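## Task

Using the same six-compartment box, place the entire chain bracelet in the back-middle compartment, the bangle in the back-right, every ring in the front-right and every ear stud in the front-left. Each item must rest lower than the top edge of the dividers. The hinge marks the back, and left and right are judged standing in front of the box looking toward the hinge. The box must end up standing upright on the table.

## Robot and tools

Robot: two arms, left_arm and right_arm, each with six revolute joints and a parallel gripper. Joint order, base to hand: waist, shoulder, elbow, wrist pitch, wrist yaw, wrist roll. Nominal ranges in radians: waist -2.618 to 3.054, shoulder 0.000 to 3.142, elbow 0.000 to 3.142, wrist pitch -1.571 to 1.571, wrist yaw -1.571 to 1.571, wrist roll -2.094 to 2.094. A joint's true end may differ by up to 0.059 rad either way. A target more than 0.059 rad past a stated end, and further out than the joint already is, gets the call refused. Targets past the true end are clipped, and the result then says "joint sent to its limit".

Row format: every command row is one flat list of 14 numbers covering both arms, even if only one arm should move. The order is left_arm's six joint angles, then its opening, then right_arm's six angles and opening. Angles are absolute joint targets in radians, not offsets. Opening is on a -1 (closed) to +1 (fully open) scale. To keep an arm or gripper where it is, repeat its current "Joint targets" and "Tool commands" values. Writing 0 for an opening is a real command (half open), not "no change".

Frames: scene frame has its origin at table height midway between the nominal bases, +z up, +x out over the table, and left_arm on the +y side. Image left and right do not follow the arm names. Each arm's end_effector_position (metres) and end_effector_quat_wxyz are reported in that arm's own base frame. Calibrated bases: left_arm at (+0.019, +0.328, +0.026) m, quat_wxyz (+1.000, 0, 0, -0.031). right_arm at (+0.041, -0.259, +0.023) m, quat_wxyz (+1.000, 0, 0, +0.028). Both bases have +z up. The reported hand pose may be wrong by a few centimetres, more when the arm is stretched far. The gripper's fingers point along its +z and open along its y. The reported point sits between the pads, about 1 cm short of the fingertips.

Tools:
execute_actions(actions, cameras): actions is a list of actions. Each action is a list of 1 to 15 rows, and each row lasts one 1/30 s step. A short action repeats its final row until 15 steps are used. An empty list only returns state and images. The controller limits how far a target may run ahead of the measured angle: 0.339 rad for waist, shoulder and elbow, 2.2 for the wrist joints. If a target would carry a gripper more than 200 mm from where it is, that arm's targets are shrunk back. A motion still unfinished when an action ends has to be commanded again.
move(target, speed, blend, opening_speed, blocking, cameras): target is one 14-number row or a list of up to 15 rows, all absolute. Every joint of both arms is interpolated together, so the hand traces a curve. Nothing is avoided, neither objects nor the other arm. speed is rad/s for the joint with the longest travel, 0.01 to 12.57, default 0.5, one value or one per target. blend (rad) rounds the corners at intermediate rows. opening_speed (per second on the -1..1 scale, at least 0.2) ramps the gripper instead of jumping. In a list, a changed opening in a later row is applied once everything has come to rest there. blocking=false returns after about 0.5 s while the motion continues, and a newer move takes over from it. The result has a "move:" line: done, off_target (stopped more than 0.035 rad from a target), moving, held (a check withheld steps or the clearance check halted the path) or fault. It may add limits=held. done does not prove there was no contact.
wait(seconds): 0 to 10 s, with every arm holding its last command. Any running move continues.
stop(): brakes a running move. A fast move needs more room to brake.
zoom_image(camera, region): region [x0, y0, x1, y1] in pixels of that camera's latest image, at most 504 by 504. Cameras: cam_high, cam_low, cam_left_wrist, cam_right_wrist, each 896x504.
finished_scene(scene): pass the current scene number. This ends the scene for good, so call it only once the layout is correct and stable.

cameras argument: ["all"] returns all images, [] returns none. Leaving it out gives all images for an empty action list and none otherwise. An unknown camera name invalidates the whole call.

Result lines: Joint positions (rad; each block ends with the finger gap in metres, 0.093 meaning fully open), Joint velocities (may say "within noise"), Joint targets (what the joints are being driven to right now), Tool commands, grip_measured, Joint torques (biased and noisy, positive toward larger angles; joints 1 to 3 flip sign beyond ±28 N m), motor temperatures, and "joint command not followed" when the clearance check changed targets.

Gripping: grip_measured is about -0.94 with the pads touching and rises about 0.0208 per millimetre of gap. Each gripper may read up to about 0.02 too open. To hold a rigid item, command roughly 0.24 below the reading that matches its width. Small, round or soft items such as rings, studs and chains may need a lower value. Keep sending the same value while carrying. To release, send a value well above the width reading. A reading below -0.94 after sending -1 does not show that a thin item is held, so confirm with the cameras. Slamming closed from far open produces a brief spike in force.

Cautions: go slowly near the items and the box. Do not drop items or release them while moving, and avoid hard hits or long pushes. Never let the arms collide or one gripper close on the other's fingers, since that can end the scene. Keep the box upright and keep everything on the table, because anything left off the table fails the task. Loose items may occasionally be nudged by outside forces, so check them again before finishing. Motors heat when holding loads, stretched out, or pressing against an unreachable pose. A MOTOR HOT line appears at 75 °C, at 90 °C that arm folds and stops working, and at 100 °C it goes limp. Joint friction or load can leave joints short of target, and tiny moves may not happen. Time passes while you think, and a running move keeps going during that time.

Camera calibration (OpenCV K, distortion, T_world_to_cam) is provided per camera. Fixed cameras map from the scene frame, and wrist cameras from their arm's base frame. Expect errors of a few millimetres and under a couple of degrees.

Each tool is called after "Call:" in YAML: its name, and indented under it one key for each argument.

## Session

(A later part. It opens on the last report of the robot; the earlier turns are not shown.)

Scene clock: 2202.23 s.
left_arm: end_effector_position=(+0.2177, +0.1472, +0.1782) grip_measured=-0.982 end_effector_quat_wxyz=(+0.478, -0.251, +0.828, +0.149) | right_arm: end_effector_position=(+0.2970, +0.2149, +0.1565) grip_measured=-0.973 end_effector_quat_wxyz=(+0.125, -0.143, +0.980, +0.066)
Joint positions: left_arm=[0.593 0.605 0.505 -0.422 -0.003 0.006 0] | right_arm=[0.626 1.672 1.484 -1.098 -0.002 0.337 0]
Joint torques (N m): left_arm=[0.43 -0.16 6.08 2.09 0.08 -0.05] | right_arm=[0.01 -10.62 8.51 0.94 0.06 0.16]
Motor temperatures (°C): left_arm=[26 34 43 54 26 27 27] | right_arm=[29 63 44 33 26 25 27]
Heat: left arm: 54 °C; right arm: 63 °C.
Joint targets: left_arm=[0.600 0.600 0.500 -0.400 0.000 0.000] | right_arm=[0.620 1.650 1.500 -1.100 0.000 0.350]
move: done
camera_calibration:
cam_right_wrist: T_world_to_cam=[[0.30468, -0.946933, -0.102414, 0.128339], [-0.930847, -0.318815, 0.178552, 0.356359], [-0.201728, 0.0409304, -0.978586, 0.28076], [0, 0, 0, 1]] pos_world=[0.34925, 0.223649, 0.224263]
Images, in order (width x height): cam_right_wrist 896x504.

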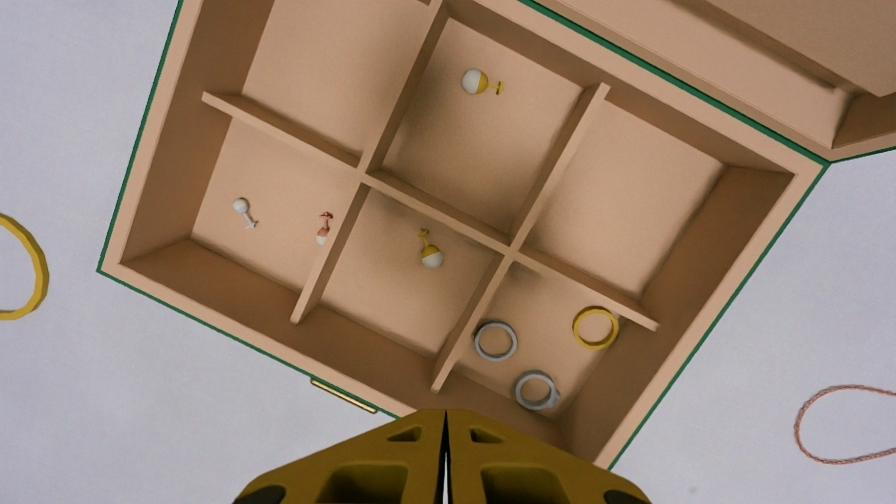

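Call:
move:
  target:
    - [0.6,0.6,0.5,-0.4,0,0,-1, 0.66,1.9,1.5,-1.1,0,-0.76,-1]
    - [0.6,0.6,0.5,-0.4,0,0,-1, 0.680,2.03,1.52,-1.05,0,-0.76,-1]
    - [0.6,0.6,0.5,-0.4,0,0,-1, 0.680,2.081,1.41,-0.885,0,-0.76,-1]
  speed: [0.6,0.3,0.1]
  cameras: []

Call:
move:
  target:
    - [0.6,0.6,0.5,-0.4,0,0,-1, 0.745,2.081,1.40,-0.875,0,-0.71,-1]
    - [0.6,0.6,0.5,-0.4,0,0,-1, 0.73,1.95,1.5,-1.12,0,-0.69,-1]
    - [0.6,0.6,0.5,-0.4,0,0,-1, 0.62,1.65,1.5,-1.10,0,0.35,-1]
  speed: [0.05,0.4,0.7]
  cameras: ["cam_right_wrist"]

Scene clock: 2223.67 s.
left_arm: end_effector_position=(+0.2177, +0.1472, +0.1782) grip_measured=-0.982 end_effector_quat_wxyz=(+0.478, -0.251, +0.828, +0.149) | right_arm: end_effector_position=(+0.2942, +0.2379, +0.0147) grip_measured=-0.973 end_effector_quat_wxyz=(+0.006, -0.654, +0.756, +0.001)
Joint positions: left_arm=[0.593 0.605 0.505 -0.422 -0.003 0.006 0] | right_arm=[0.679 2.045 1.434 -0.949 -0.002 -0.747 0]
Joint torques (N m): left_arm=[0.44 -0.16 6.08 2.09 0.08 -0.05] | right_arm=[0.57 -7.66 3.78 1.03 0 -0.08]
Motor temperatures (°C): left_arm=[26 34 43 54 26 27 27] | right_arm=[29 63 44 33 26 25 27]
Heat: left arm: 54 °C; right arm: 63 °C.
Joint targets: left_arm=[0.600 0.600 0.500 -0.400 0.000 0.000] | right_arm=[0.680 2.081 1.410 -0.885 0.000 -0.760]
move: off_target (right_arm); right_arm: the wrist pitch is farthest, 0.064 rad from its target
No camera images: "cameras" was empty.

Scene clock: 2228.00 s.
left_arm: end_effector_position=(+0.2177, +0.1472, +0.1782) grip_measured=-0.982 end_effector_quat_wxyz=(+0.478, -0.251, +0.828, +0.149) | right_arm: end_effector_position=(+0.2967, +0.2152, +0.1564) grip_measured=-0.973 end_effector_quat_wxyz=(+0.124, -0.143, +0.980, +0.068)
Joint positions: left_arm=[0.593 0.605 0.505 -0.422 -0.003 0.006 0] | right_arm=[0.625 1.672 1.484 -1.098 -0.005 0.337 0]
Joint torques (N m): left_arm=[0.44 -0.14 6.06 2.09 0.08 -0.05] | right_arm=[0.02 -10.61 8.58 0.94 0.1 0.18]
Motor temperatures (°C): left_arm=[26 34 43 54 26 27 27] | right_arm=[29 63 44 33 26 25 27]
Heat: left arm: 54 °C; right arm: 63 °C.
Joint targets: left_arm=[0.600 0.600 0.500 -0.400 0.000 0.000] | right_arm=[0.620 1.650 1.500 -1.100 0.000 0.350]
move: done
camera_calibration:
cam_right_wrist: T_world_to_cam=[[0.304941, -0.946529, -0.105331, 0.129049], [-0.93028, -0.319724, 0.179879, 0.355989], [-0.203938, 0.0431342, -0.978033, 0.280571], [0, 0, 0, 1]] pos_world=[0.349036, 0.223864, 0.223965]
Images, in order (width x height): cam_right_wrist 896x504.

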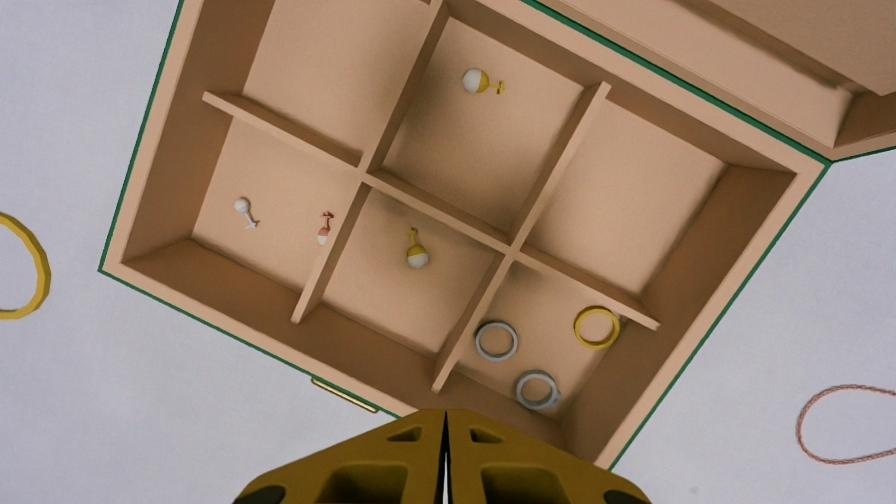

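Call:
move:
  target:
    - [0.6,0.6,0.5,-0.4,0,0,-1, 0.69,1.85,1.6,-1.15,0,0.8,-0.67]
    - [0.6,0.6,0.5,-0.4,0,0,-1, 0.707,2.02,1.56,-1.095,0,0.86,-0.67]
  speed: [0.6,0.3]
  cameras: ["cam_right_wrist"]

Scene clock: 2241.07 s.
left_arm: end_effector_position=(+0.2177, +0.1472, +0.1782) grip_measured=-0.982 end_effector_quat_wxyz=(+0.478, -0.251, +0.828, +0.149) | right_arm: end_effector_position=(+0.2914, +0.2472, +0.0595) grip_measured=-0.672 end_effector_quat_wxyz=(+0.003, +0.072, +0.997, +0.006)
Joint positions: left_arm=[0.593 0.605 0.505 -0.422 -0.003 0.006 0] | right_arm=[0.701 2.009 1.566 -1.116 -0.005 0.845 0.013]
Joint torques (N m): left_arm=[0.44 -0.16 6.06 2.09 0.08 -0.05] | right_arm=[0.98 -9.98 5.81 0.53 0.11 0.21]
Motor temperatures (°C): left_arm=[26 34 43 54 26 27 27] | right_arm=[29 63 45 33 26 25 27]
Heat: left arm: 54 °C; right arm: 63 °C.
Joint targets: left_arm=[0.600 0.600 0.500 -0.400 0.000 0.000] | right_arm=[0.707 2.020 1.560 -1.095 0.000 0.860]
move: done
camera_calibration:
cam_right_wrist: T_world_to_cam=[[-0.137072, -0.990285, -0.0233904, 0.285408], [-0.89546, 0.113781, 0.430356, 0.246461], [-0.423513, 0.0799347, -0.902356, 0.233777], [0, 0, 0, 1]] pos_world=[0.358825, 0.235905, 0.11156]
Images, in order (width x height): cam_right_wrist 896x504.

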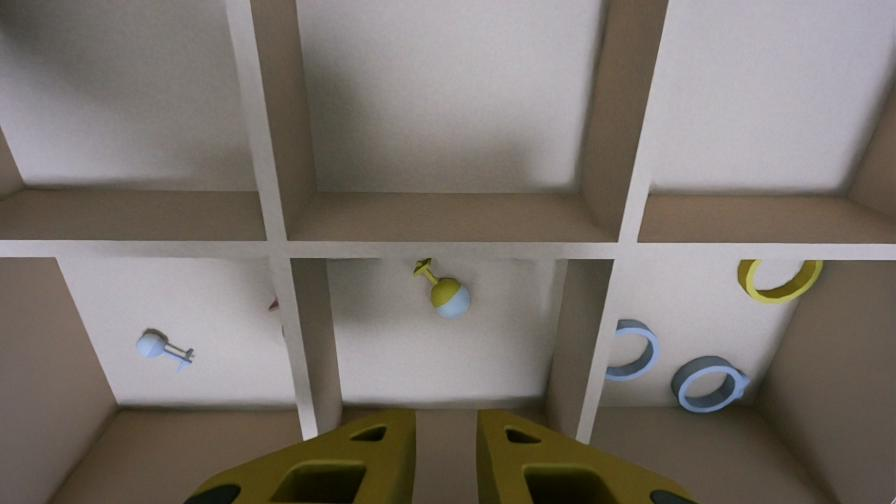

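Call:
move:
  target:
    - [0.6,0.6,0.5,-0.4,0,0,-1, 0.704,2.046,1.485,-0.995,0,0.75,-0.67]
    - [0.6,0.6,0.5,-0.4,0,0,-1, 0.704,2.064,1.434,-0.925,0,0.75,-0.67]
  speed: [0.2,0.1]
  cameras: ["cam_right_wrist"]

Scene clock: 2255.07 s.
left_arm: end_effector_position=(+0.2177, +0.1472, +0.1782) grip_measured=-0.982 end_effector_quat_wxyz=(+0.478, -0.251, +0.828, +0.149) | right_arm: end_effector_position=(+0.2909, +0.2467, +0.0160) grip_measured=-0.672 end_effector_quat_wxyz=(+0.006, +0.030, +1.000, +0.009)
Joint positions: left_arm=[0.593 0.605 0.505 -0.422 -0.003 0.006 0] | right_arm=[0.701 2.047 1.443 -0.947 -0.005 0.76 0.013]
Joint torques (N m): left_arm=[0.44 -0.14 6.06 2.09 0.08 -0.05] | right_arm=[0.73 -9.5 5.29 0.59 0.11 -0.04]
Motor temperatures (°C): left_arm=[26 34 43 55 26 27 27] | right_arm=[29 63 44 32 26 25 27]
Heat: left arm: 55 °C; right arm: 63 °C.
Joint targets: left_arm=[0.600 0.600 0.500 -0.400 0.000 0.000] | right_arm=[0.704 2.064 1.434 -0.925 0.000 0.750]
move: done
camera_calibration:
cam_right_wrist: T_world_to_cam=[[-0.0522629, -0.998252, -0.027591, 0.261242], [-0.904575, 0.0356166, 0.424824, 0.286851], [-0.423099, 0.0471606, -0.904855, 0.202351], [0, 0, 0, 1]] pos_world=[0.358746, 0.241026, 0.0684451]
Images, in order (width x height): cam_right_wrist 896x504.

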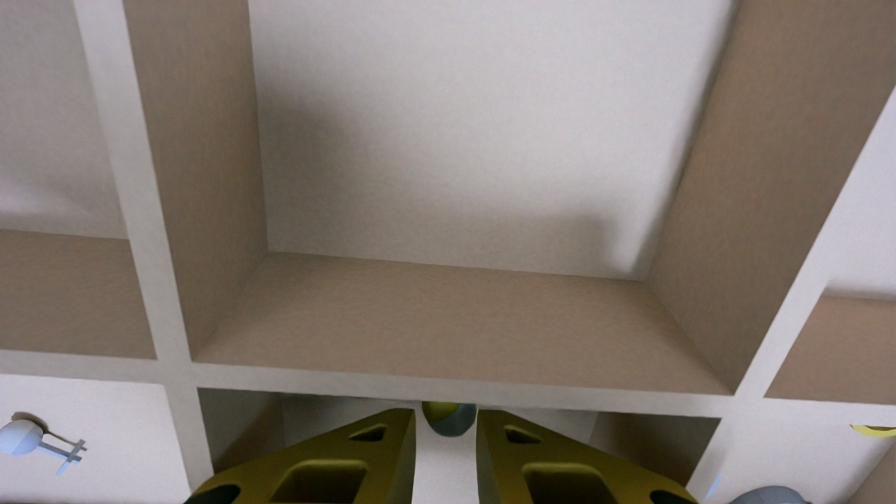

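Call:
move:
  target:
    - [0.6,0.6,0.5,-0.4,0,0,-1, 0.703,2.073,1.432,-0.905,0,0.75,-0.67]
    - [0.6,0.6,0.5,-0.4,0,0,-1, 0.703,2.073,1.432,-0.905,0,0.75,-1]
  speed: 0.1
  opening_speed: 0.4
  cameras: ["cam_right_wrist"]

Call:
move:
  target:
    - [0.6,0.6,0.5,-0.4,0,0,-1, 0.703,2.0,1.56,-1.11,0,0.75,-1]
    - [0.6,0.6,0.5,-0.4,0,0,-1, 0.703,1.9,1.56,-1.15,0,0.75,-1]
  speed: 0.2
  cameras: ["cam_right_wrist"]

Scene clock: 2264.87 s.
left_arm: end_effector_position=(+0.2177, +0.1472, +0.1782) grip_measured=-0.982 end_effector_quat_wxyz=(+0.478, -0.251, +0.828, +0.149) | right_arm: end_effector_position=(+0.2926, +0.2480, +0.0143) grip_measured=-0.973 end_effector_quat_wxyz=(+0.008, +0.029, +0.999, +0.010)
Joint positions: left_arm=[0.593 0.605 0.505 -0.422 -0.003 0.006 0] | right_arm=[0.701 2.052 1.443 -0.936 -0.005 0.76 0]
Joint torques (N m): left_arm=[0.43 -0.16 6.08 2.09 0.08 -0.05] | right_arm=[0.65 -9.14 5.11 0.71 0.11 -0.05]
Motor temperatures (°C): left_arm=[26 34 42 55 26 27 27] | right_arm=[29 62 44 32 26 25 27]
Heat: left arm: 55 °C; right arm: 62 °C.
Joint targets: left_arm=[0.600 0.600 0.500 -0.400 0.000 0.000] | right_arm=[0.703 2.073 1.432 -0.905 0.000 0.750]
move: done
camera_calibration:
cam_right_wrist: T_world_to_cam=[[-0.0518023, -0.99817, -0.0312049, 0.262452], [-0.906781, 0.033922, 0.420235, 0.290218], [-0.418407, 0.0500651, -0.906879, 0.199369], [0, 0, 0, 1]] pos_world=[0.360177, 0.242146, 0.0670334]
Images, in order (width x height): cam_right_wrist 896x504.

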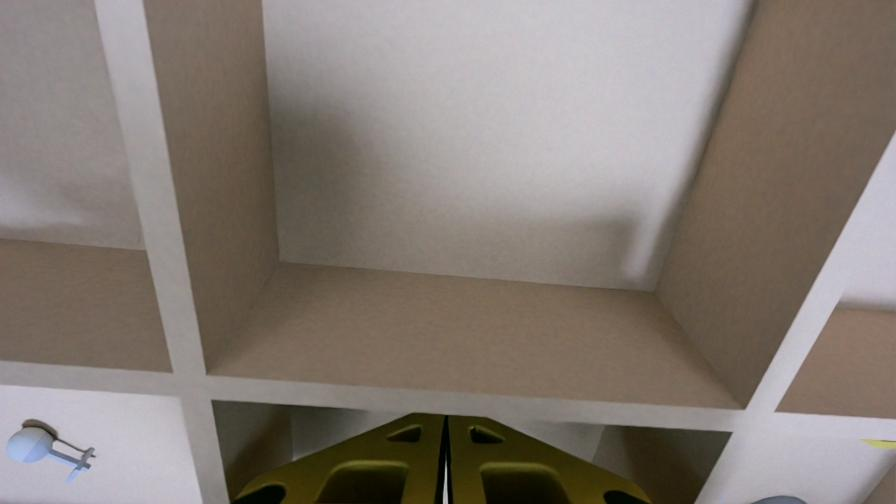

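Scene clock: 2266.93 s.
left_arm: end_effector_position=(+0.2177, +0.1472, +0.1782) grip_measured=-0.982 end_effector_quat_wxyz=(+0.478, -0.251, +0.828, +0.149) | right_arm: end_effector_position=(+0.2849, +0.2415, +0.0817) grip_measured=-0.973 end_effector_quat_wxyz=(+0.017, +0.029, +0.999, +0.018)
Joint positions: left_arm=[0.593 0.605 0.505 -0.422 -0.003 0.006 0] | right_arm=[0.701 1.927 1.539 -1.133 -0.005 0.76 0]
Joint torques (N m): left_arm=[0.43 -0.16 6.06 2.09 0.08 -0.05] | right_arm=[0.65 -12.97 8.51 0.31 0.11 -0.05]
Motor temperatures (°C): left_arm=[26 34 42 55 26 27 27] | right_arm=[29 62 44 32 26 25 27]
Heat: left arm: 55 °C; right arm: 62 °C.
Joint targets: left_arm=[0.600 0.600 0.500 -0.400 0.000 0.000] | right_arm=[0.703 1.900 1.560 -1.150 0.000 0.750]
move: done
camera_calibration:
cam_right_wrist: T_world_to_cam=[[-0.0510917, -0.997558, -0.0476123, 0.258685], [-0.914356, 0.0275491, 0.403974, 0.260099], [-0.401676, 0.0641743, -0.913531, 0.250075], [0, 0, 0, 1]] pos_world=[0.351489, 0.23484, 0.135695]
Images, in order (width x height): cam_right_wrist 896x504.

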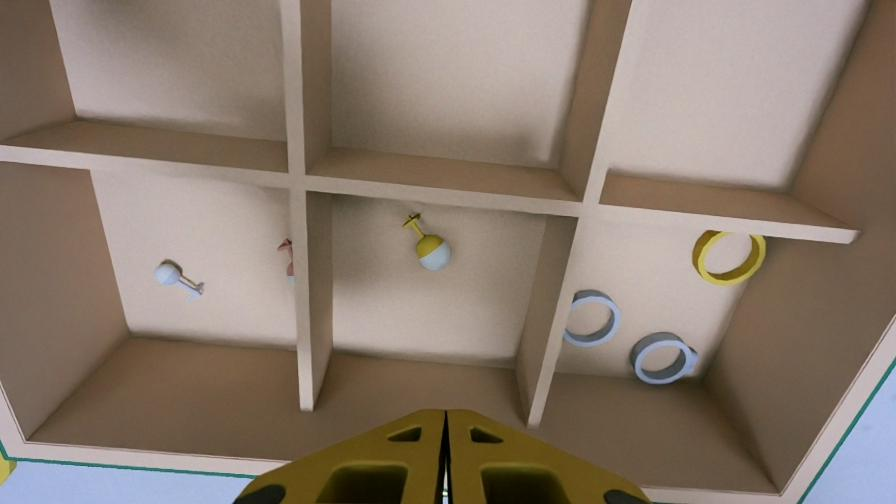

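Call:
move:
  target:
    - [0.6,0.6,0.5,-0.4,0,0,-1, 0.711,2.02,1.55,-1.08,0,0.76,-0.67]
    - [0.6,0.6,0.5,-0.4,0,0,-1, 0.711,2.046,1.485,-0.995,0,0.76,-0.67]
  speed: 0.2
  cameras: ["cam_right_wrist"]

Scene clock: 2279.70 s.
left_arm: end_effector_position=(+0.2177, +0.1472, +0.1782) grip_measured=-0.982 end_effector_quat_wxyz=(+0.478, -0.251, +0.828, +0.149) | right_arm: end_effector_position=(+0.2905, +0.2482, +0.0334) grip_measured=-0.672 end_effector_quat_wxyz=(+0.004, +0.027, +1.000, +0.007)
Joint positions: left_arm=[0.593 0.605 0.505 -0.422 -0.003 0.006 0] | right_arm=[0.705 2.031 1.492 -1.017 -0.005 0.76 0.013]
Joint torques (N m): left_arm=[0.43 -0.16 6.06 2.09 0.08 -0.05] | right_arm=[1.02 -9.74 5.53 0.62 0.11 0.05]
Motor temperatures (°C): left_arm=[26 34 42 55 26 27 27] | right_arm=[29 62 45 32 26 25 27]
Heat: left arm: 55 °C; right arm: 62 °C.
Joint targets: left_arm=[0.600 0.600 0.500 -0.400 0.000 0.000] | right_arm=[0.711 2.046 1.485 -0.995 0.000 0.760]
move: done
camera_calibration:
cam_right_wrist: T_world_to_cam=[[-0.0482592, -0.998548, -0.0239495, 0.261896], [-0.90344, 0.0334116, 0.42741, 0.279184], [-0.425989, 0.0422634, -0.903741, 0.21987], [0, 0, 0, 1]] pos_world=[0.358527, 0.242895, 0.0856517]
Images, in order (width x height): cam_right_wrist 896x504.

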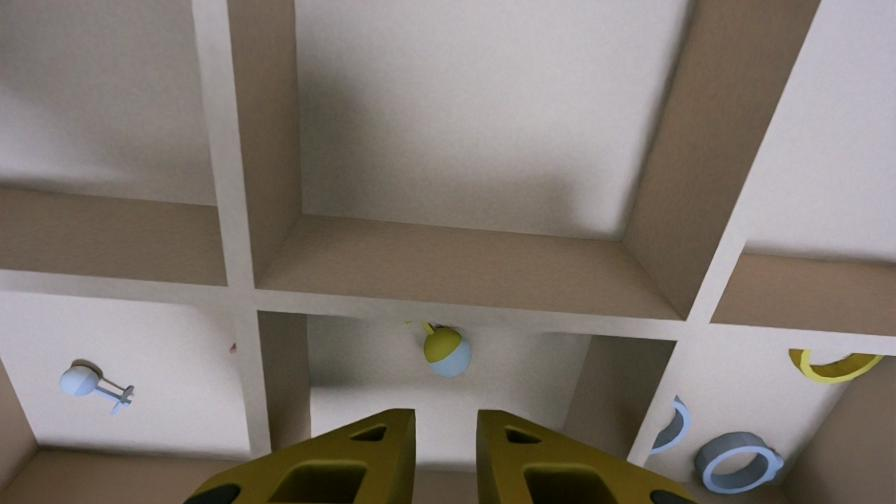

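Call:
move:
  target:
    - [0.6,0.6,0.5,-0.4,0,0,-1, 0.711,2.0735,1.432,-0.9125,0,0.76,-0.67]
    - [0.6,0.6,0.5,-0.4,0,0,-1, 0.711,2.084,1.413,-0.885,0,0.76,-0.67]
  speed: 0.1
  cameras: ["cam_right_wrist"]

Scene clock: 2291.77 s.
left_arm: end_effector_position=(+0.2177, +0.1472, +0.1782) grip_measured=-0.982 end_effector_quat_wxyz=(+0.478, -0.251, +0.828, +0.149) | right_arm: end_effector_position=(+0.2888, +0.2467, +0.0056) grip_measured=-0.672 end_effector_quat_wxyz=(+0.002, +0.027, +1.000, +0.005)
Joint positions: left_arm=[0.593 0.605 0.505 -0.422 -0.003 0.006 0] | right_arm=[0.705 2.064 1.424 -0.921 -0.005 0.76 0.013]
Joint torques (N m): left_arm=[0.43 -0.16 6.08 2.09 0.08 -0.05] | right_arm=[1.01 -9.29 4.94 0.72 0.11 0.06]
Motor temperatures (°C): left_arm=[26 33 42 55 26 27 27] | right_arm=[29 63 44 32 26 25 27]
Heat: left arm: 55 °C; right arm: 63 °C.
Joint targets: left_arm=[0.600 0.600 0.500 -0.400 0.000 0.000] | right_arm=[0.711 2.084 1.413 -0.885 0.000 0.760]
move: off_target (right_arm); right_arm: the wrist pitch is farthest, 0.036 rad from its target
camera_calibration:
cam_right_wrist: T_world_to_cam=[[-0.0482582, -0.998618, -0.0208341, 0.259771], [-0.901961, 0.0346072, 0.430428, 0.288867], [-0.429112, 0.0395633, -0.902384, 0.195575], [0, 0, 0, 1]] pos_world=[0.357006, 0.241677, 0.0575597]
Images, in order (width x height): cam_right_wrist 896x504.

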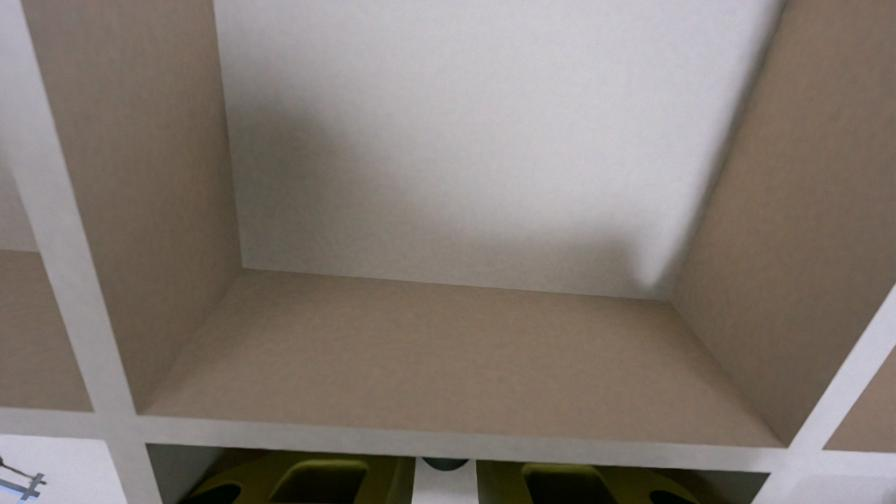

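z .0056, sphere between. Close.

Call:
move:
  target:
    - [0.6,0.6,0.5,-0.4,0,0,-1, 0.711,2.082,1.424,-0.89,0,0.76,-0.67]
    - [0.6,0.6,0.5,-0.4,0,0,-1, 0.711,2.082,1.424,-0.89,0,0.76,-1]
  speed: 0.1
  opening_speed: 0.4

Call:
move:
  target:
    - [0.6,0.6,0.5,-0.4,0,0,-1, 0.711,2.0,1.56,-1.11,0,0.76,-1]
    - [0.6,0.6,0.5,-0.4,0,0,-1, 0.711,1.87,1.56,-1.15,0,0.76,-1]
  speed: 0.2
  cameras: ["cam_right_wrist"]

Scene clock: 2304.20 s.
left_arm: end_effector_position=(+0.2177, +0.1472, +0.1782) grip_measured=-0.982 end_effector_quat_wxyz=(+0.478, -0.251, +0.828, +0.149) | right_arm: end_effector_position=(+0.2894, +0.2473, +0.0056) grip_measured=-0.869 end_effector_quat_wxyz=(+0.004, +0.027, +1.000, +0.006)
Joint positions: left_arm=[0.593 0.605 0.505 -0.422 -0.003 0.006 0] | right_arm=[0.705 2.064 1.424 -0.917 -0.005 0.76 0.003]
Joint torques (N m): left_arm=[0.44 -0.16 6.06 2.09 0.08 -0.05] | right_arm=[1.01 -9.48 6 0.64 0.11 0.06]
Motor temperatures (°C): left_arm=[26 33 42 55 26 27 27] | right_arm=[29 63 43 31 26 25 27]
Heat: left arm: 55 °C; right arm: 63 °C.
Joint targets: left_arm=[0.600 0.600 0.500 -0.400 0.000 0.000] | right_arm=[0.711 2.082 1.424 -0.890 0.000 0.760]
move: done
camera_calibration:
cam_left_wrist: T_world_to_cam=[[0.563946, -0.825805, 0.00341877, -0.00180628], [-0.655323, -0.450035, -0.606647, 0.358994], [0.50251, 0.339876, -0.794964, 0.0630363], [0, 0, 0, 1]] pos_world=[0.204599, 0.138644, 0.2679]
cam_right_wrist: T_world_to_cam=[[-0.048206, -0.998561, -0.0234927, 0.260336], [-0.902962, 0.0335119, 0.428411, 0.289972], [-0.427007, 0.041865, -0.903278, 0.194697], [0, 0, 0, 1]] pos_world=[0.35752, 0.242092, 0.0577544]

Scene clock: 2306.43 s.
left_arm: end_effector_position=(+0.2177, +0.1472, +0.1782) grip_measured=-0.982 end_effector_quat_wxyz=(+0.478, -0.251, +0.828, +0.149) | right_arm: end_effector_position=(+0.2847, +0.2433, +0.0926) grip_measured=-0.886 end_effector_quat_wxyz=(+0.028, +0.027, +0.999, +0.029)
Joint positions: left_arm=[0.593 0.605 0.505 -0.422 -0.003 0.006 0] | right_arm=[0.705 1.896 1.539 -1.133 -0.005 0.76 0.003]
Joint torques (N m): left_arm=[0.43 -0.17 6.08 2.09 0.08 -0.04] | right_arm=[1.03 -12.75 8.55 0.34 0.11 0.05]
Motor temperatures (°C): left_arm=[26 33 42 55 26 27 27] | right_arm=[29 63 43 31 26 25 27]
Heat: left arm: 55 °C; right arm: 63 °C.
Joint targets: left_arm=[0.600 0.600 0.500 -0.400 0.000 0.000] | right_arm=[0.711 1.870 1.560 -1.150 0.000 0.760]
move: done
camera_calibration:
cam_right_wrist: T_world_to_cam=[[-0.0458552, -0.996562, -0.0690086, 0.261206], [-0.923613, 0.0159775, 0.382994, 0.262861], [-0.380575, 0.0812995, -0.921169, 0.250334], [0, 0, 0, 1]] pos_world=[0.35003, 0.235756, 0.147951]
Images, in order (width x height): cam_right_wrist 896x504.

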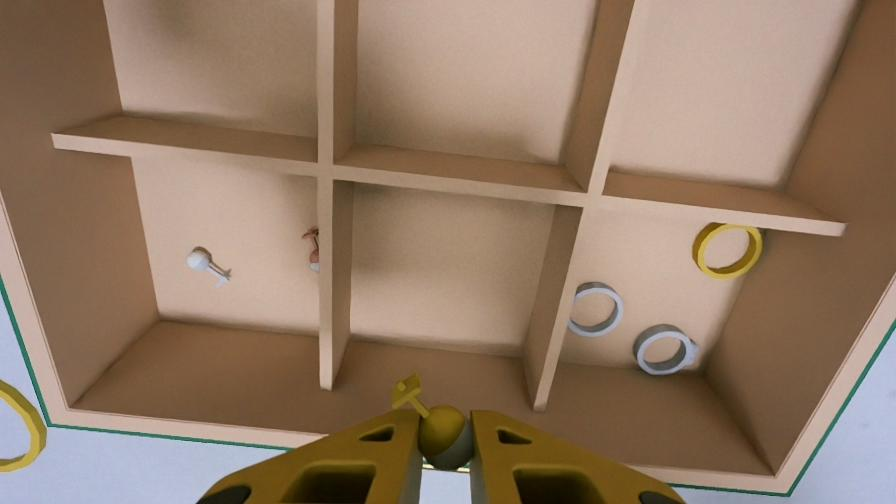

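Call:
move:
  target:
    - [0.6,0.6,0.5,-0.4,0,0,-1, 0.711,1.87,1.65,-1.25,0,0.76,-1]
    - [0.6,0.6,0.5,-0.4,0,0,-1, 0.852,2.2056,2.0,-1.355,0,0.90,-1]
    - [0.6,0.6,0.5,-0.4,0,0,-1, 0.852,2.235,1.775,-1.11,0,0.90,-1]
  speed: [0.4,0.4,0.2]
  cameras: ["cam_right_wrist"]

Scene clock: 2327.23 s.
left_arm: end_effector_position=(+0.2177, +0.1472, +0.1782) grip_measured=-0.982 end_effector_quat_wxyz=(+0.478, -0.251, +0.828, +0.149) | right_arm: end_effector_position=(+0.2815, +0.3223, +0.0331) grip_measured=-0.886 end_effector_quat_wxyz=(+0.000, +0.018, +1.000, +0.004)
Joint positions: left_arm=[0.593 0.605 0.505 -0.422 -0.003 0.006 0] | right_arm=[0.851 2.218 1.783 -1.131 -0.005 0.886 0.003]
Joint torques (N m): left_arm=[0.44 -0.16 6.08 2.09 0.08 -0.05] | right_arm=[0.58 -11.23 5.6 0.54 0.11 0.19]
Motor temperatures (°C): left_arm=[26 33 42 56 26 27 27] | right_arm=[29 68 45 31 26 25 28]
Heat: left arm: 56 °C; right arm: 68 °C.
Joint targets: left_arm=[0.600 0.600 0.500 -0.400 0.000 0.000] | right_arm=[0.852 2.235 1.775 -1.110 0.000 0.900]
move: done
camera_calibration:
cam_right_wrist: T_world_to_cam=[[-0.0285381, -0.999435, -0.0177487, 0.330024], [-0.900332, 0.0179862, 0.434832, 0.2725], [-0.434267, 0.028389, -0.900337, 0.219258], [0, 0, 0, 1]] pos_world=[0.349975, 0.318712, 0.0847716]
Images, in order (width x height): cam_right_wrist 896x504.

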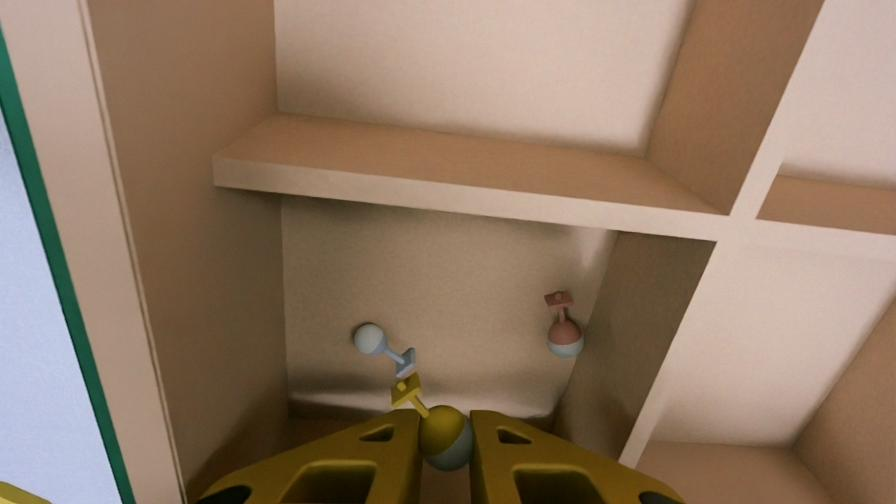

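Call:
move:
  target:
    - [0.6,0.6,0.5,-0.4,0,0,-1, 0.848,2.258,1.755,-1.067,0,0.90,-1]
    - [0.6,0.6,0.5,-0.4,0,0,-1, 0.848,2.258,1.755,-1.067,0,0.90,-0.66]
  speed: 0.1
  opening_speed: 0.4
  cameras: ["cam_right_wrist"]

Call:
move:
  target:
    - [0.6,0.6,0.5,-0.4,0,0,-1, 0.848,2.18,1.9,-1.29,0,0.90,-0.66]
    - [0.6,0.6,0.5,-0.4,0,0,-1, 0.60,1.68,1.5,-1.10,0,0.35,-0.66]
  speed: 0.4
  cameras: ["cam_right_wrist"]

Scene clock: 2335.57 s.
left_arm: end_effector_position=(+0.2177, +0.1472, +0.1782) grip_measured=-0.982 end_effector_quat_wxyz=(+0.478, -0.251, +0.828, +0.149) | right_arm: end_effector_position=(+0.2829, +0.3239, +0.0193) grip_measured=-0.663 end_effector_quat_wxyz=(+0.000, +0.018, +1.000, +0.003)
Joint positions: left_arm=[0.593 0.605 0.505 -0.422 -0.003 0.006 0] | right_arm=[0.851 2.239 1.763 -1.09 -0.005 0.887 0.013]
Joint torques (N m): left_arm=[0.44 -0.14 6.08 2.09 0.08 -0.05] | right_arm=[0.24 -11.22 5.5 0.56 0.11 0.19]
Motor temperatures (°C): left_arm=[26 33 42 56 26 27 27] | right_arm=[29 67 44 31 26 25 28]
Heat: left arm: 56 °C; right arm: 67 °C.
Joint targets: left_arm=[0.600 0.600 0.500 -0.400 0.000 0.000] | right_arm=[0.848 2.258 1.755 -1.067 0.000 0.900]
move: done
camera_calibration:
cam_right_wrist: T_world_to_cam=[[-0.0289111, -0.999435, -0.0171146, 0.331506], [-0.900123, 0.0185851, 0.435239, 0.279482], [-0.434675, 0.0279885, -0.900152, 0.207788], [0, 0, 0, 1]] pos_world=[0.351472, 0.320309, 0.0710727]
Images, in order (width x height): cam_right_wrist 896x504.

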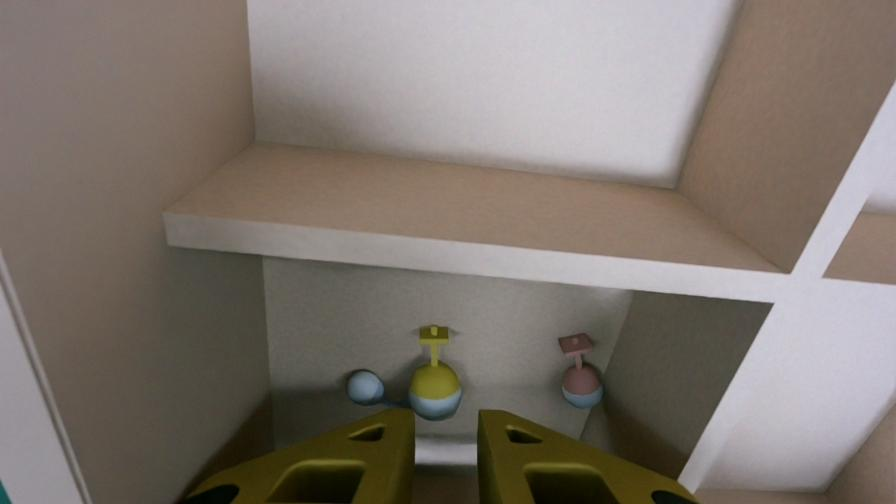

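Scene clock: 2338.30 s.
left_arm: end_effector_position=(+0.2177, +0.1472, +0.1782) grip_measured=-0.982 end_effector_quat_wxyz=(+0.478, -0.251, +0.828, +0.149) | right_arm: end_effector_position=(+0.3030, +0.2096, +0.1531) grip_measured=-0.663 end_effector_quat_wxyz=(+0.113, -0.119, +0.984, +0.062)
Joint positions: left_arm=[0.593 0.605 0.505 -0.422 -0.003 0.006 0] | right_arm=[0.603 1.702 1.51 -1.12 -0.005 0.362 0.013]
Joint torques (N m): left_arm=[0.43 -0.16 6.09 2.09 0.08 -0.05] | right_arm=[0.24 -10.84 6.08 1.1 0.09 -0.08]
Motor temperatures (°C): left_arm=[26 33 42 56 26 27 27] | right_arm=[29 68 44 31 26 25 28]
Heat: left arm: 56 °C; right arm: 68 °C.
Joint targets: left_arm=[0.600 0.600 0.500 -0.400 0.000 0.000] | right_arm=[0.600 1.680 1.500 -1.100 0.000 0.350]
move: done
camera_calibration:
cam_right_wrist: T_world_to_cam=[[0.257626, -0.960721, -0.103174, 0.138411], [-0.939638, -0.273985, 0.20497, 0.35013], [-0.225187, 0.0441406, -0.973315, 0.284462], [0, 0, 0, 1]] pos_world=[0.357394, 0.216348, 0.219385]
Images, in order (width x height): cam_right_wrist 896x504.

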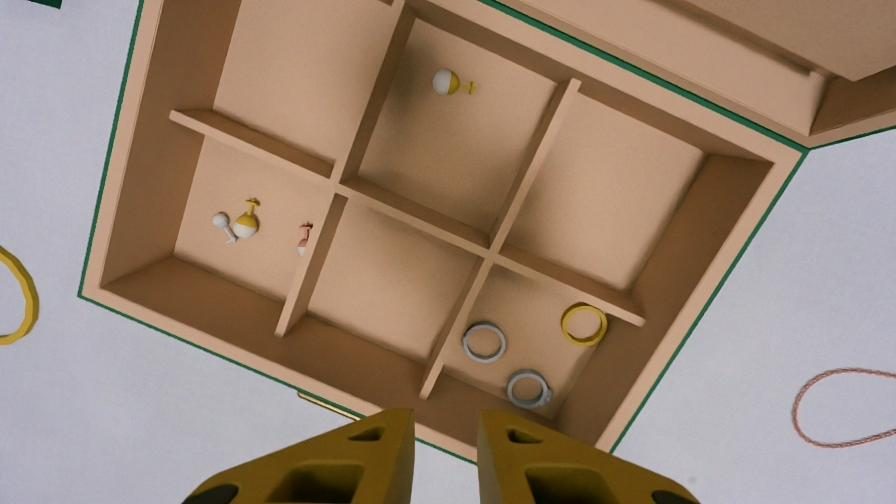

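Call:
move:
  target:
    - [0.6,0.6,0.5,-0.4,0,0,-1, 0.8556,1.55,1.25,-1.2,0,-1.2,-1]
    - [0.6,0.6,0.5,-0.4,0,0,-1, 0.8556,1.8194,1.1302,-0.88,0,-1.2,-1]
  speed: [0.6,0.3]
  cameras: ["cam_low","cam_right_wrist","cam_high"]

Call:
zoom_image:
  camera: "cam_high"
  region: [340, 100, 620, 320]

Scene clock: 2386.80 s.
left_arm: end_effector_position=(+0.2177, +0.1472, +0.1782) grip_measured=-0.982 end_effector_quat_wxyz=(+0.478, -0.251, +0.828, +0.149) | right_arm: end_effector_position=(+0.2009, +0.2299, +0.0317) grip_measured=-0.973 end_effector_quat_wxyz=(+0.008, +0.851, -0.524, -0.001)
Joint positions: left_arm=[0.593 0.605 0.505 -0.422 -0.003 0.006 0] | right_arm=[0.853 1.786 1.15 -0.95 0 -1.185 0]
Joint torques (N m): left_arm=[0.43 -0.16 6.06 2.09 0.08 -0.05] | right_arm=[0.75 -5.31 4.12 1 -0.03 -0.1]
Motor temperatures (°C): left_arm=[26 33 42 56 26 27 27] | right_arm=[29 63 43 31 26 25 27]
Heat: left arm: 56 °C; right arm: 63 °C.
Joint targets: left_arm=[0.600 0.600 0.500 -0.400 0.000 0.000] | right_arm=[0.855 1.819 1.130 -0.880 0.000 -1.200]
move: off_target (right_arm); right_arm: the wrist pitch is farthest, 0.070 rad from its target
camera_calibration:
cam_right_wrist: T_world_to_cam=[[0.889742, 0.455796, -0.0246776, -0.283452], [0.419119, -0.794337, 0.439736, 0.123739], [0.180828, -0.401595, -0.897788, 0.160942], [0, 0, 0, 1]] pos_world=[0.171235, 0.29212, 0.0830848]
Images, in order (width x height): cam_high 896x504, cam_low 896x504, cam_right_wrist 896x504.

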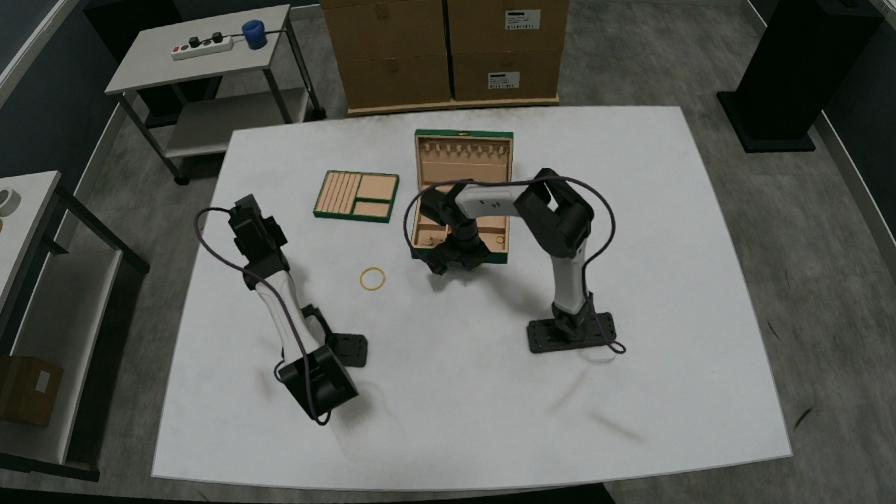

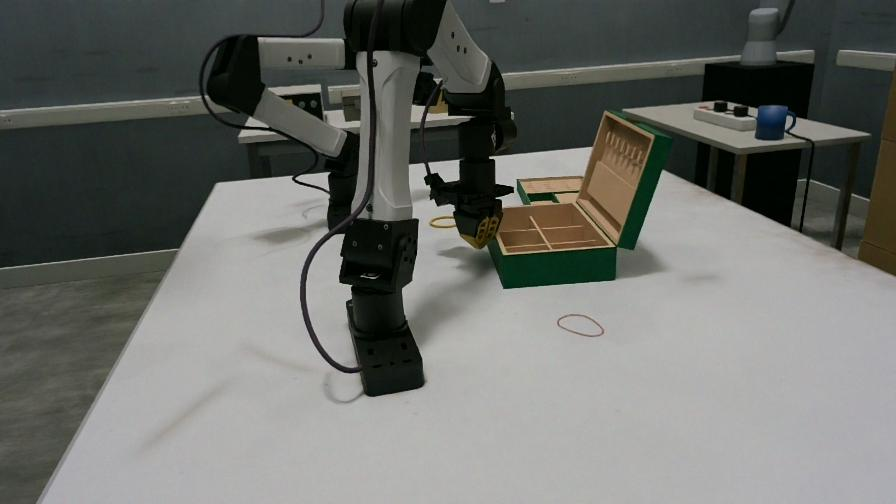

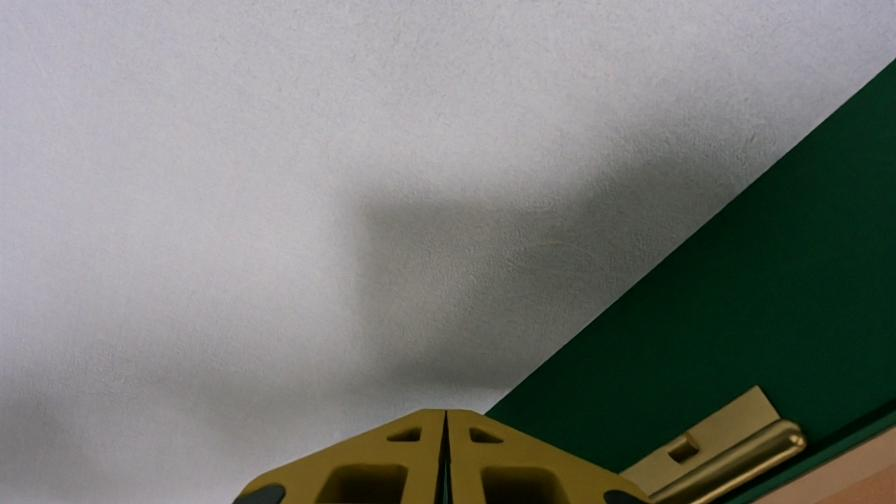

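Scaled by 1.800 from the camera's 896x504 image, which has a finer 1280x720 frame.

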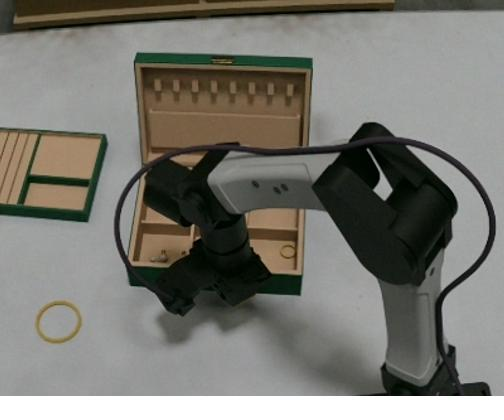

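Call:
move:
  target:
    - [0.6,0.6,0.5,-0.4,0,0,-1, 0.892,1.72,1.15,-0.97,0,-1.2,-1]
    - [0.6,0.6,0.5,-0.4,0,0,-1, 0.899,1.789,1.0896,-0.871,0,-1.2,-1]
    - [0.6,0.6,0.5,-0.4,0,0,-1, 0.873,1.805,1.111,-0.876,0,-1.2,-1]
  speed: [0.3,0.2,0.06]
  cameras: ["cam_right_wrist"]

Scene clock: 2396.20 s.
left_arm: end_effector_position=(+0.2177, +0.1472, +0.1782) grip_measured=-0.982 end_effector_quat_wxyz=(+0.478, -0.251, +0.828, +0.149) | right_arm: end_effector_position=(+0.1926, +0.2312, +0.0190) grip_measured=-0.973 end_effector_quat_wxyz=(+0.008, +0.858, -0.513, +0.001)
Joint positions: left_arm=[0.593 0.605 0.505 -0.422 -0.003 0.006 0] | right_arm=[0.879 1.79 1.099 -0.895 0.004 -1.186 0]
Joint torques (N m): left_arm=[0.43 -0.14 6.06 2.09 0.08 -0.05] | right_arm=[0.01 -6.97 6.93 0.48 -0.07 -0.1]
Motor temperatures (°C): left_arm=[26 33 42 57 26 27 27] | right_arm=[29 61 42 31 26 25 27]
Heat: left arm: 57 °C; right arm: 61 °C.
Joint targets: left_arm=[0.600 0.600 0.500 -0.400 0.000 0.000] | right_arm=[0.873 1.805 1.111 -0.876 0.000 -1.200]
move: done
camera_calibration:
cam_right_wrist: T_world_to_cam=[[0.87729, 0.479431, -0.0225361, -0.280112], [0.438746, -0.782037, 0.442629, 0.127221], [0.194586, -0.398202, -0.896422, 0.148052], [0, 0, 0, 1]] pos_world=[0.161113, 0.292741, 0.0700927]
Images, in order (width x height): cam_right_wrist 896x504.

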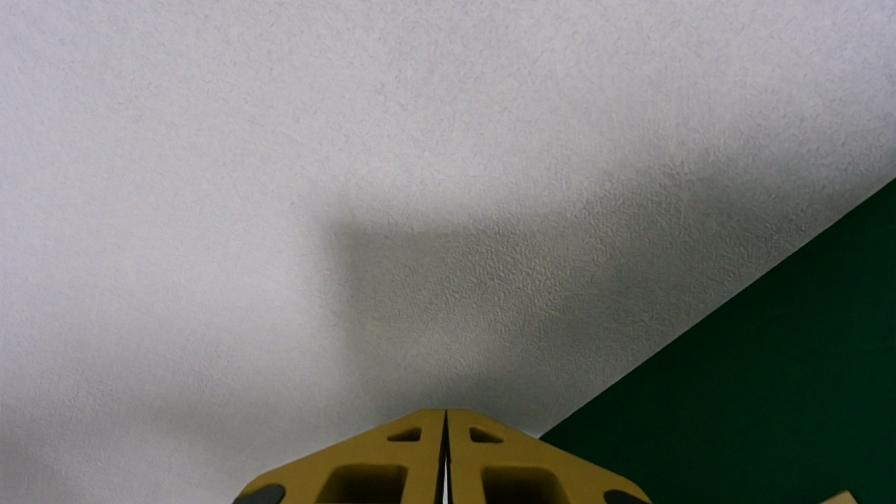

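Call:
execute_actions:
  actions:
    - [[0.6,0.6,0.5,-0.4,0,0,-1,0.8483,1.8254,1.1383,-0.8837,0,-1.2,-1],[0.6,0.6,0.5,-0.4,0,0,-1,0.8265,1.8434,1.1627,-0.8901,0,-1.2,-1],[0.6,0.6,0.5,-0.4,0,0,-1,0.8047,1.8615,1.1871,-0.8964,0,-1.2,-1],[0.6,0.6,0.5,-0.4,0,0,-1,0.7844,1.8783,1.2098,-0.9023,0,-1.2,-1],[0.6,0.6,0.5,-0.4,0,0,-1,0.7669,1.8927,1.2293,-0.9074,0,-1.2,-1],[0.6,0.6,0.5,-0.4,0,0,-1,0.7524,1.9047,1.2456,-0.9116,0,-1.2,-1],[0.6,0.6,0.5,-0.4,0,0,-1,0.7407,1.9144,1.2586,-0.915,0,-1.2,-1],[0.6,0.6,0.5,-0.4,0,0,-1,0.732,1.9216,1.2683,-0.9176,0,-1.2,-1],[0.6,0.6,0.5,-0.4,0,0,-1,0.7247,1.9276,1.2765,-0.9197,0,-1.2,-1],[0.6,0.6,0.5,-0.4,0,0,-1,0.7189,1.9324,1.283,-0.9214,0,-1.2,-1],[0.6,0.6,0.5,-0.4,0,0,-1,0.7102,1.9396,1.2927,-0.9239,0,-1.2,-1]]

Call:
move:
  target:
    - [0.6,0.6,0.5,-0.4,0,0,-1, 0.85,1.78,1.1,-0.9,0,-1.2,-1]
    - [0.6,0.6,0.5,-0.4,0,0,-1, 0.85,1.55,1.3,-1.2,0,-0.8,-1]
    - [0.6,0.6,0.5,-0.4,0,0,-1, 0.55,1.68,1.5,-1.10,0,0.35,-0.66]
  speed: 0.5
  cameras: ["cam_right_wrist","cam_high"]

Scene clock: 2413.17 s.
left_arm: end_effector_position=(+0.2177, +0.1472, +0.1782) grip_measured=-0.982 end_effector_quat_wxyz=(+0.478, -0.251, +0.828, +0.149) | right_arm: end_effector_position=(+0.2457, +0.2227, +0.0207) grip_measured=-0.973 end_effector_quat_wxyz=(+0.015, +0.815, -0.579, -0.020)
Joint positions: left_arm=[0.593 0.605 0.505 -0.422 -0.003 0.006 0] | right_arm=[0.72 1.915 1.27 -0.965 -0.032 -1.186 0]
Joint torques (N m): left_arm=[0.43 -0.16 6.06 2.09 0.08 -0.05] | right_arm=[-0.38 -7.31 7.99 0.65 0.26 -0.1]
Motor temperatures (°C): left_arm=[26 33 42 57 26 27 27] | right_arm=[29 60 42 31 26 25 28]
Heat: left arm: 57 °C; right arm: 60 °C.
Joint targets: left_arm=[0.600 0.600 0.500 -0.400 0.000 0.000] | right_arm=[0.710 1.940 1.293 -0.924 0.000 -1.200]
camera_calibration:
cam_left_wrist: T_world_to_cam=[[0.563946, -0.825805, 0.00341877, -0.00180628], [-0.655323, -0.450035, -0.606647, 0.358994], [0.50251, 0.339876, -0.794964, 0.0630363], [0, 0, 0, 1]] pos_world=[0.204599, 0.138644, 0.2679]
cam_right_wrist: T_world_to_cam=[[0.940558, 0.33466, -0.0579061, -0.305118], [0.327033, -0.846397, 0.420312, 0.138686], [0.09165, -0.414265, -0.90553, 0.164983], [0, 0, 0, 1]] pos_world=[0.226505, 0.287841, 0.0734377]

Scene clock: 2418.13 s.
left_arm: end_effector_position=(+0.2177, +0.1472, +0.1782) grip_measured=-0.982 end_effector_quat_wxyz=(+0.478, -0.251, +0.828, +0.149) | right_arm: end_effector_position=(+0.3057, +0.1900, +0.1557) grip_measured=-0.663 end_effector_quat_wxyz=(+0.118, -0.108, +0.985, +0.059)
Joint positions: left_arm=[0.593 0.605 0.505 -0.422 -0.003 0.006 0] | right_arm=[0.554 1.664 1.477 -1.119 -0.004 0.337 0.013]
Joint torques (N m): left_arm=[0.43 -0.16 6.06 2.09 0.08 -0.05] | right_arm=[0.1 -6.93 9.16 1.1 0.08 0.18]
Motor temperatures (°C): left_arm=[26 33 42 57 26 27 27] | right_arm=[29 59 43 31 26 25 28]
Heat: left arm: 57 °C; right arm: 59 °C.
Joint targets: left_arm=[0.600 0.600 0.500 -0.400 0.000 0.000] | right_arm=[0.550 1.680 1.500 -1.100 0.000 0.350]
move: done
camera_calibration:
cam_right_wrist: T_world_to_cam=[[0.234388, -0.967163, -0.0982801, 0.126699], [-0.947958, -0.249796, 0.197429, 0.345865], [-0.215496, 0.0468905, -0.975378, 0.285333], [0, 0, 0, 1]] pos_world=[0.359657, 0.195554, 0.222476]
Images, in order (width x height): cam_high 896x504, cam_right_wrist 896x504.

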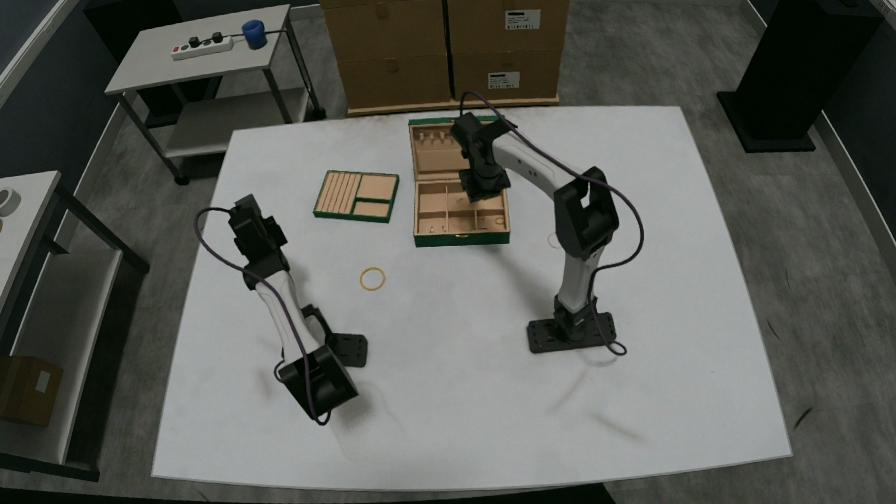

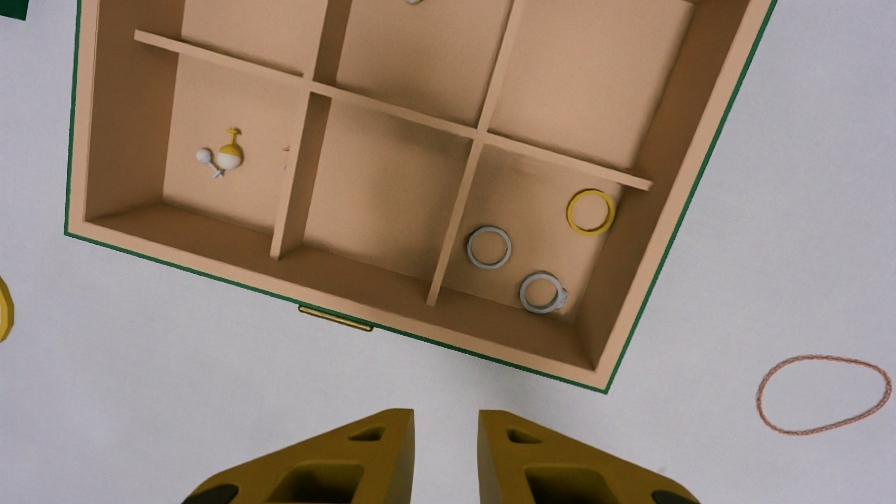

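Call:
move:
  target: [0.6,0.6,0.5,-0.4,0,0,-1, 0.55,1.85,1.75,-1.10,0,0.35,-0.66]
  speed: 0.5
  cameras: ["cam_right_wrist"]

Scene clock: 2425.90 s.
left_arm: end_effector_position=(+0.2177, +0.1472, +0.1782) grip_measured=-0.982 end_effector_quat_wxyz=(+0.478, -0.251, +0.828, +0.149) | right_arm: end_effector_position=(+0.3590, +0.2230, +0.1744) grip_measured=-0.663 end_effector_quat_wxyz=(+0.158, -0.107, +0.979, +0.078)
Joint positions: left_arm=[0.593 0.605 0.505 -0.422 -0.003 0.006 0] | right_arm=[0.554 1.834 1.726 -1.109 -0.004 0.338 0.013]
Joint torques (N m): left_arm=[0.44 -0.16 6.08 2.09 0.08 -0.05] | right_arm=[0.12 -8.65 9.32 1.19 0.08 0.17]
Motor temperatures (°C): left_arm=[26 33 42 57 26 27 27] | right_arm=[29 58 44 31 26 25 27]
Heat: left arm: 57 °C; right arm: 58 °C.
Joint targets: left_arm=[0.600 0.600 0.500 -0.400 0.000 0.000] | right_arm=[0.550 1.850 1.750 -1.100 0.000 0.350]
move: done
camera_calibration:
cam_right_wrist: T_world_to_cam=[[0.242588, -0.961966, -0.125589, 0.148576], [-0.95982, -0.256813, 0.113105, 0.421474], [-0.141056, 0.0931049, -0.985614, 0.278257], [0, 0, 0, 1]] pos_world=[0.407746, 0.225258, 0.245242]
Images, in order (width x height): cam_right_wrist 896x504.

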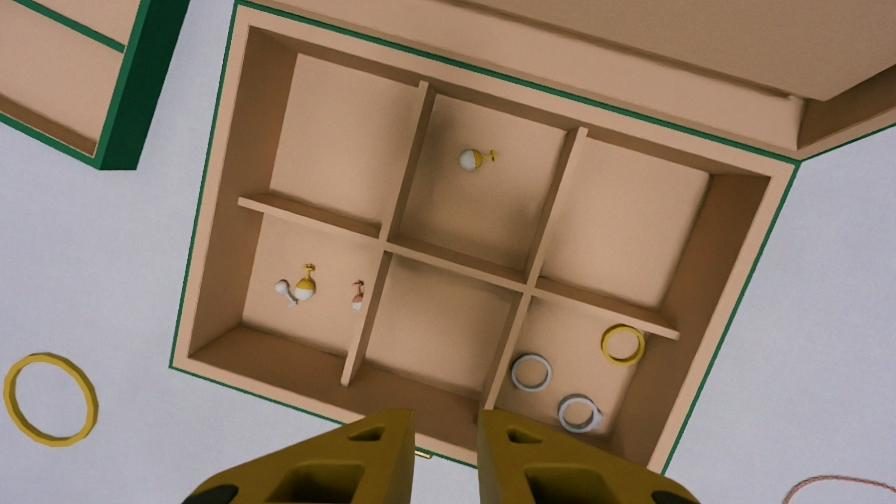

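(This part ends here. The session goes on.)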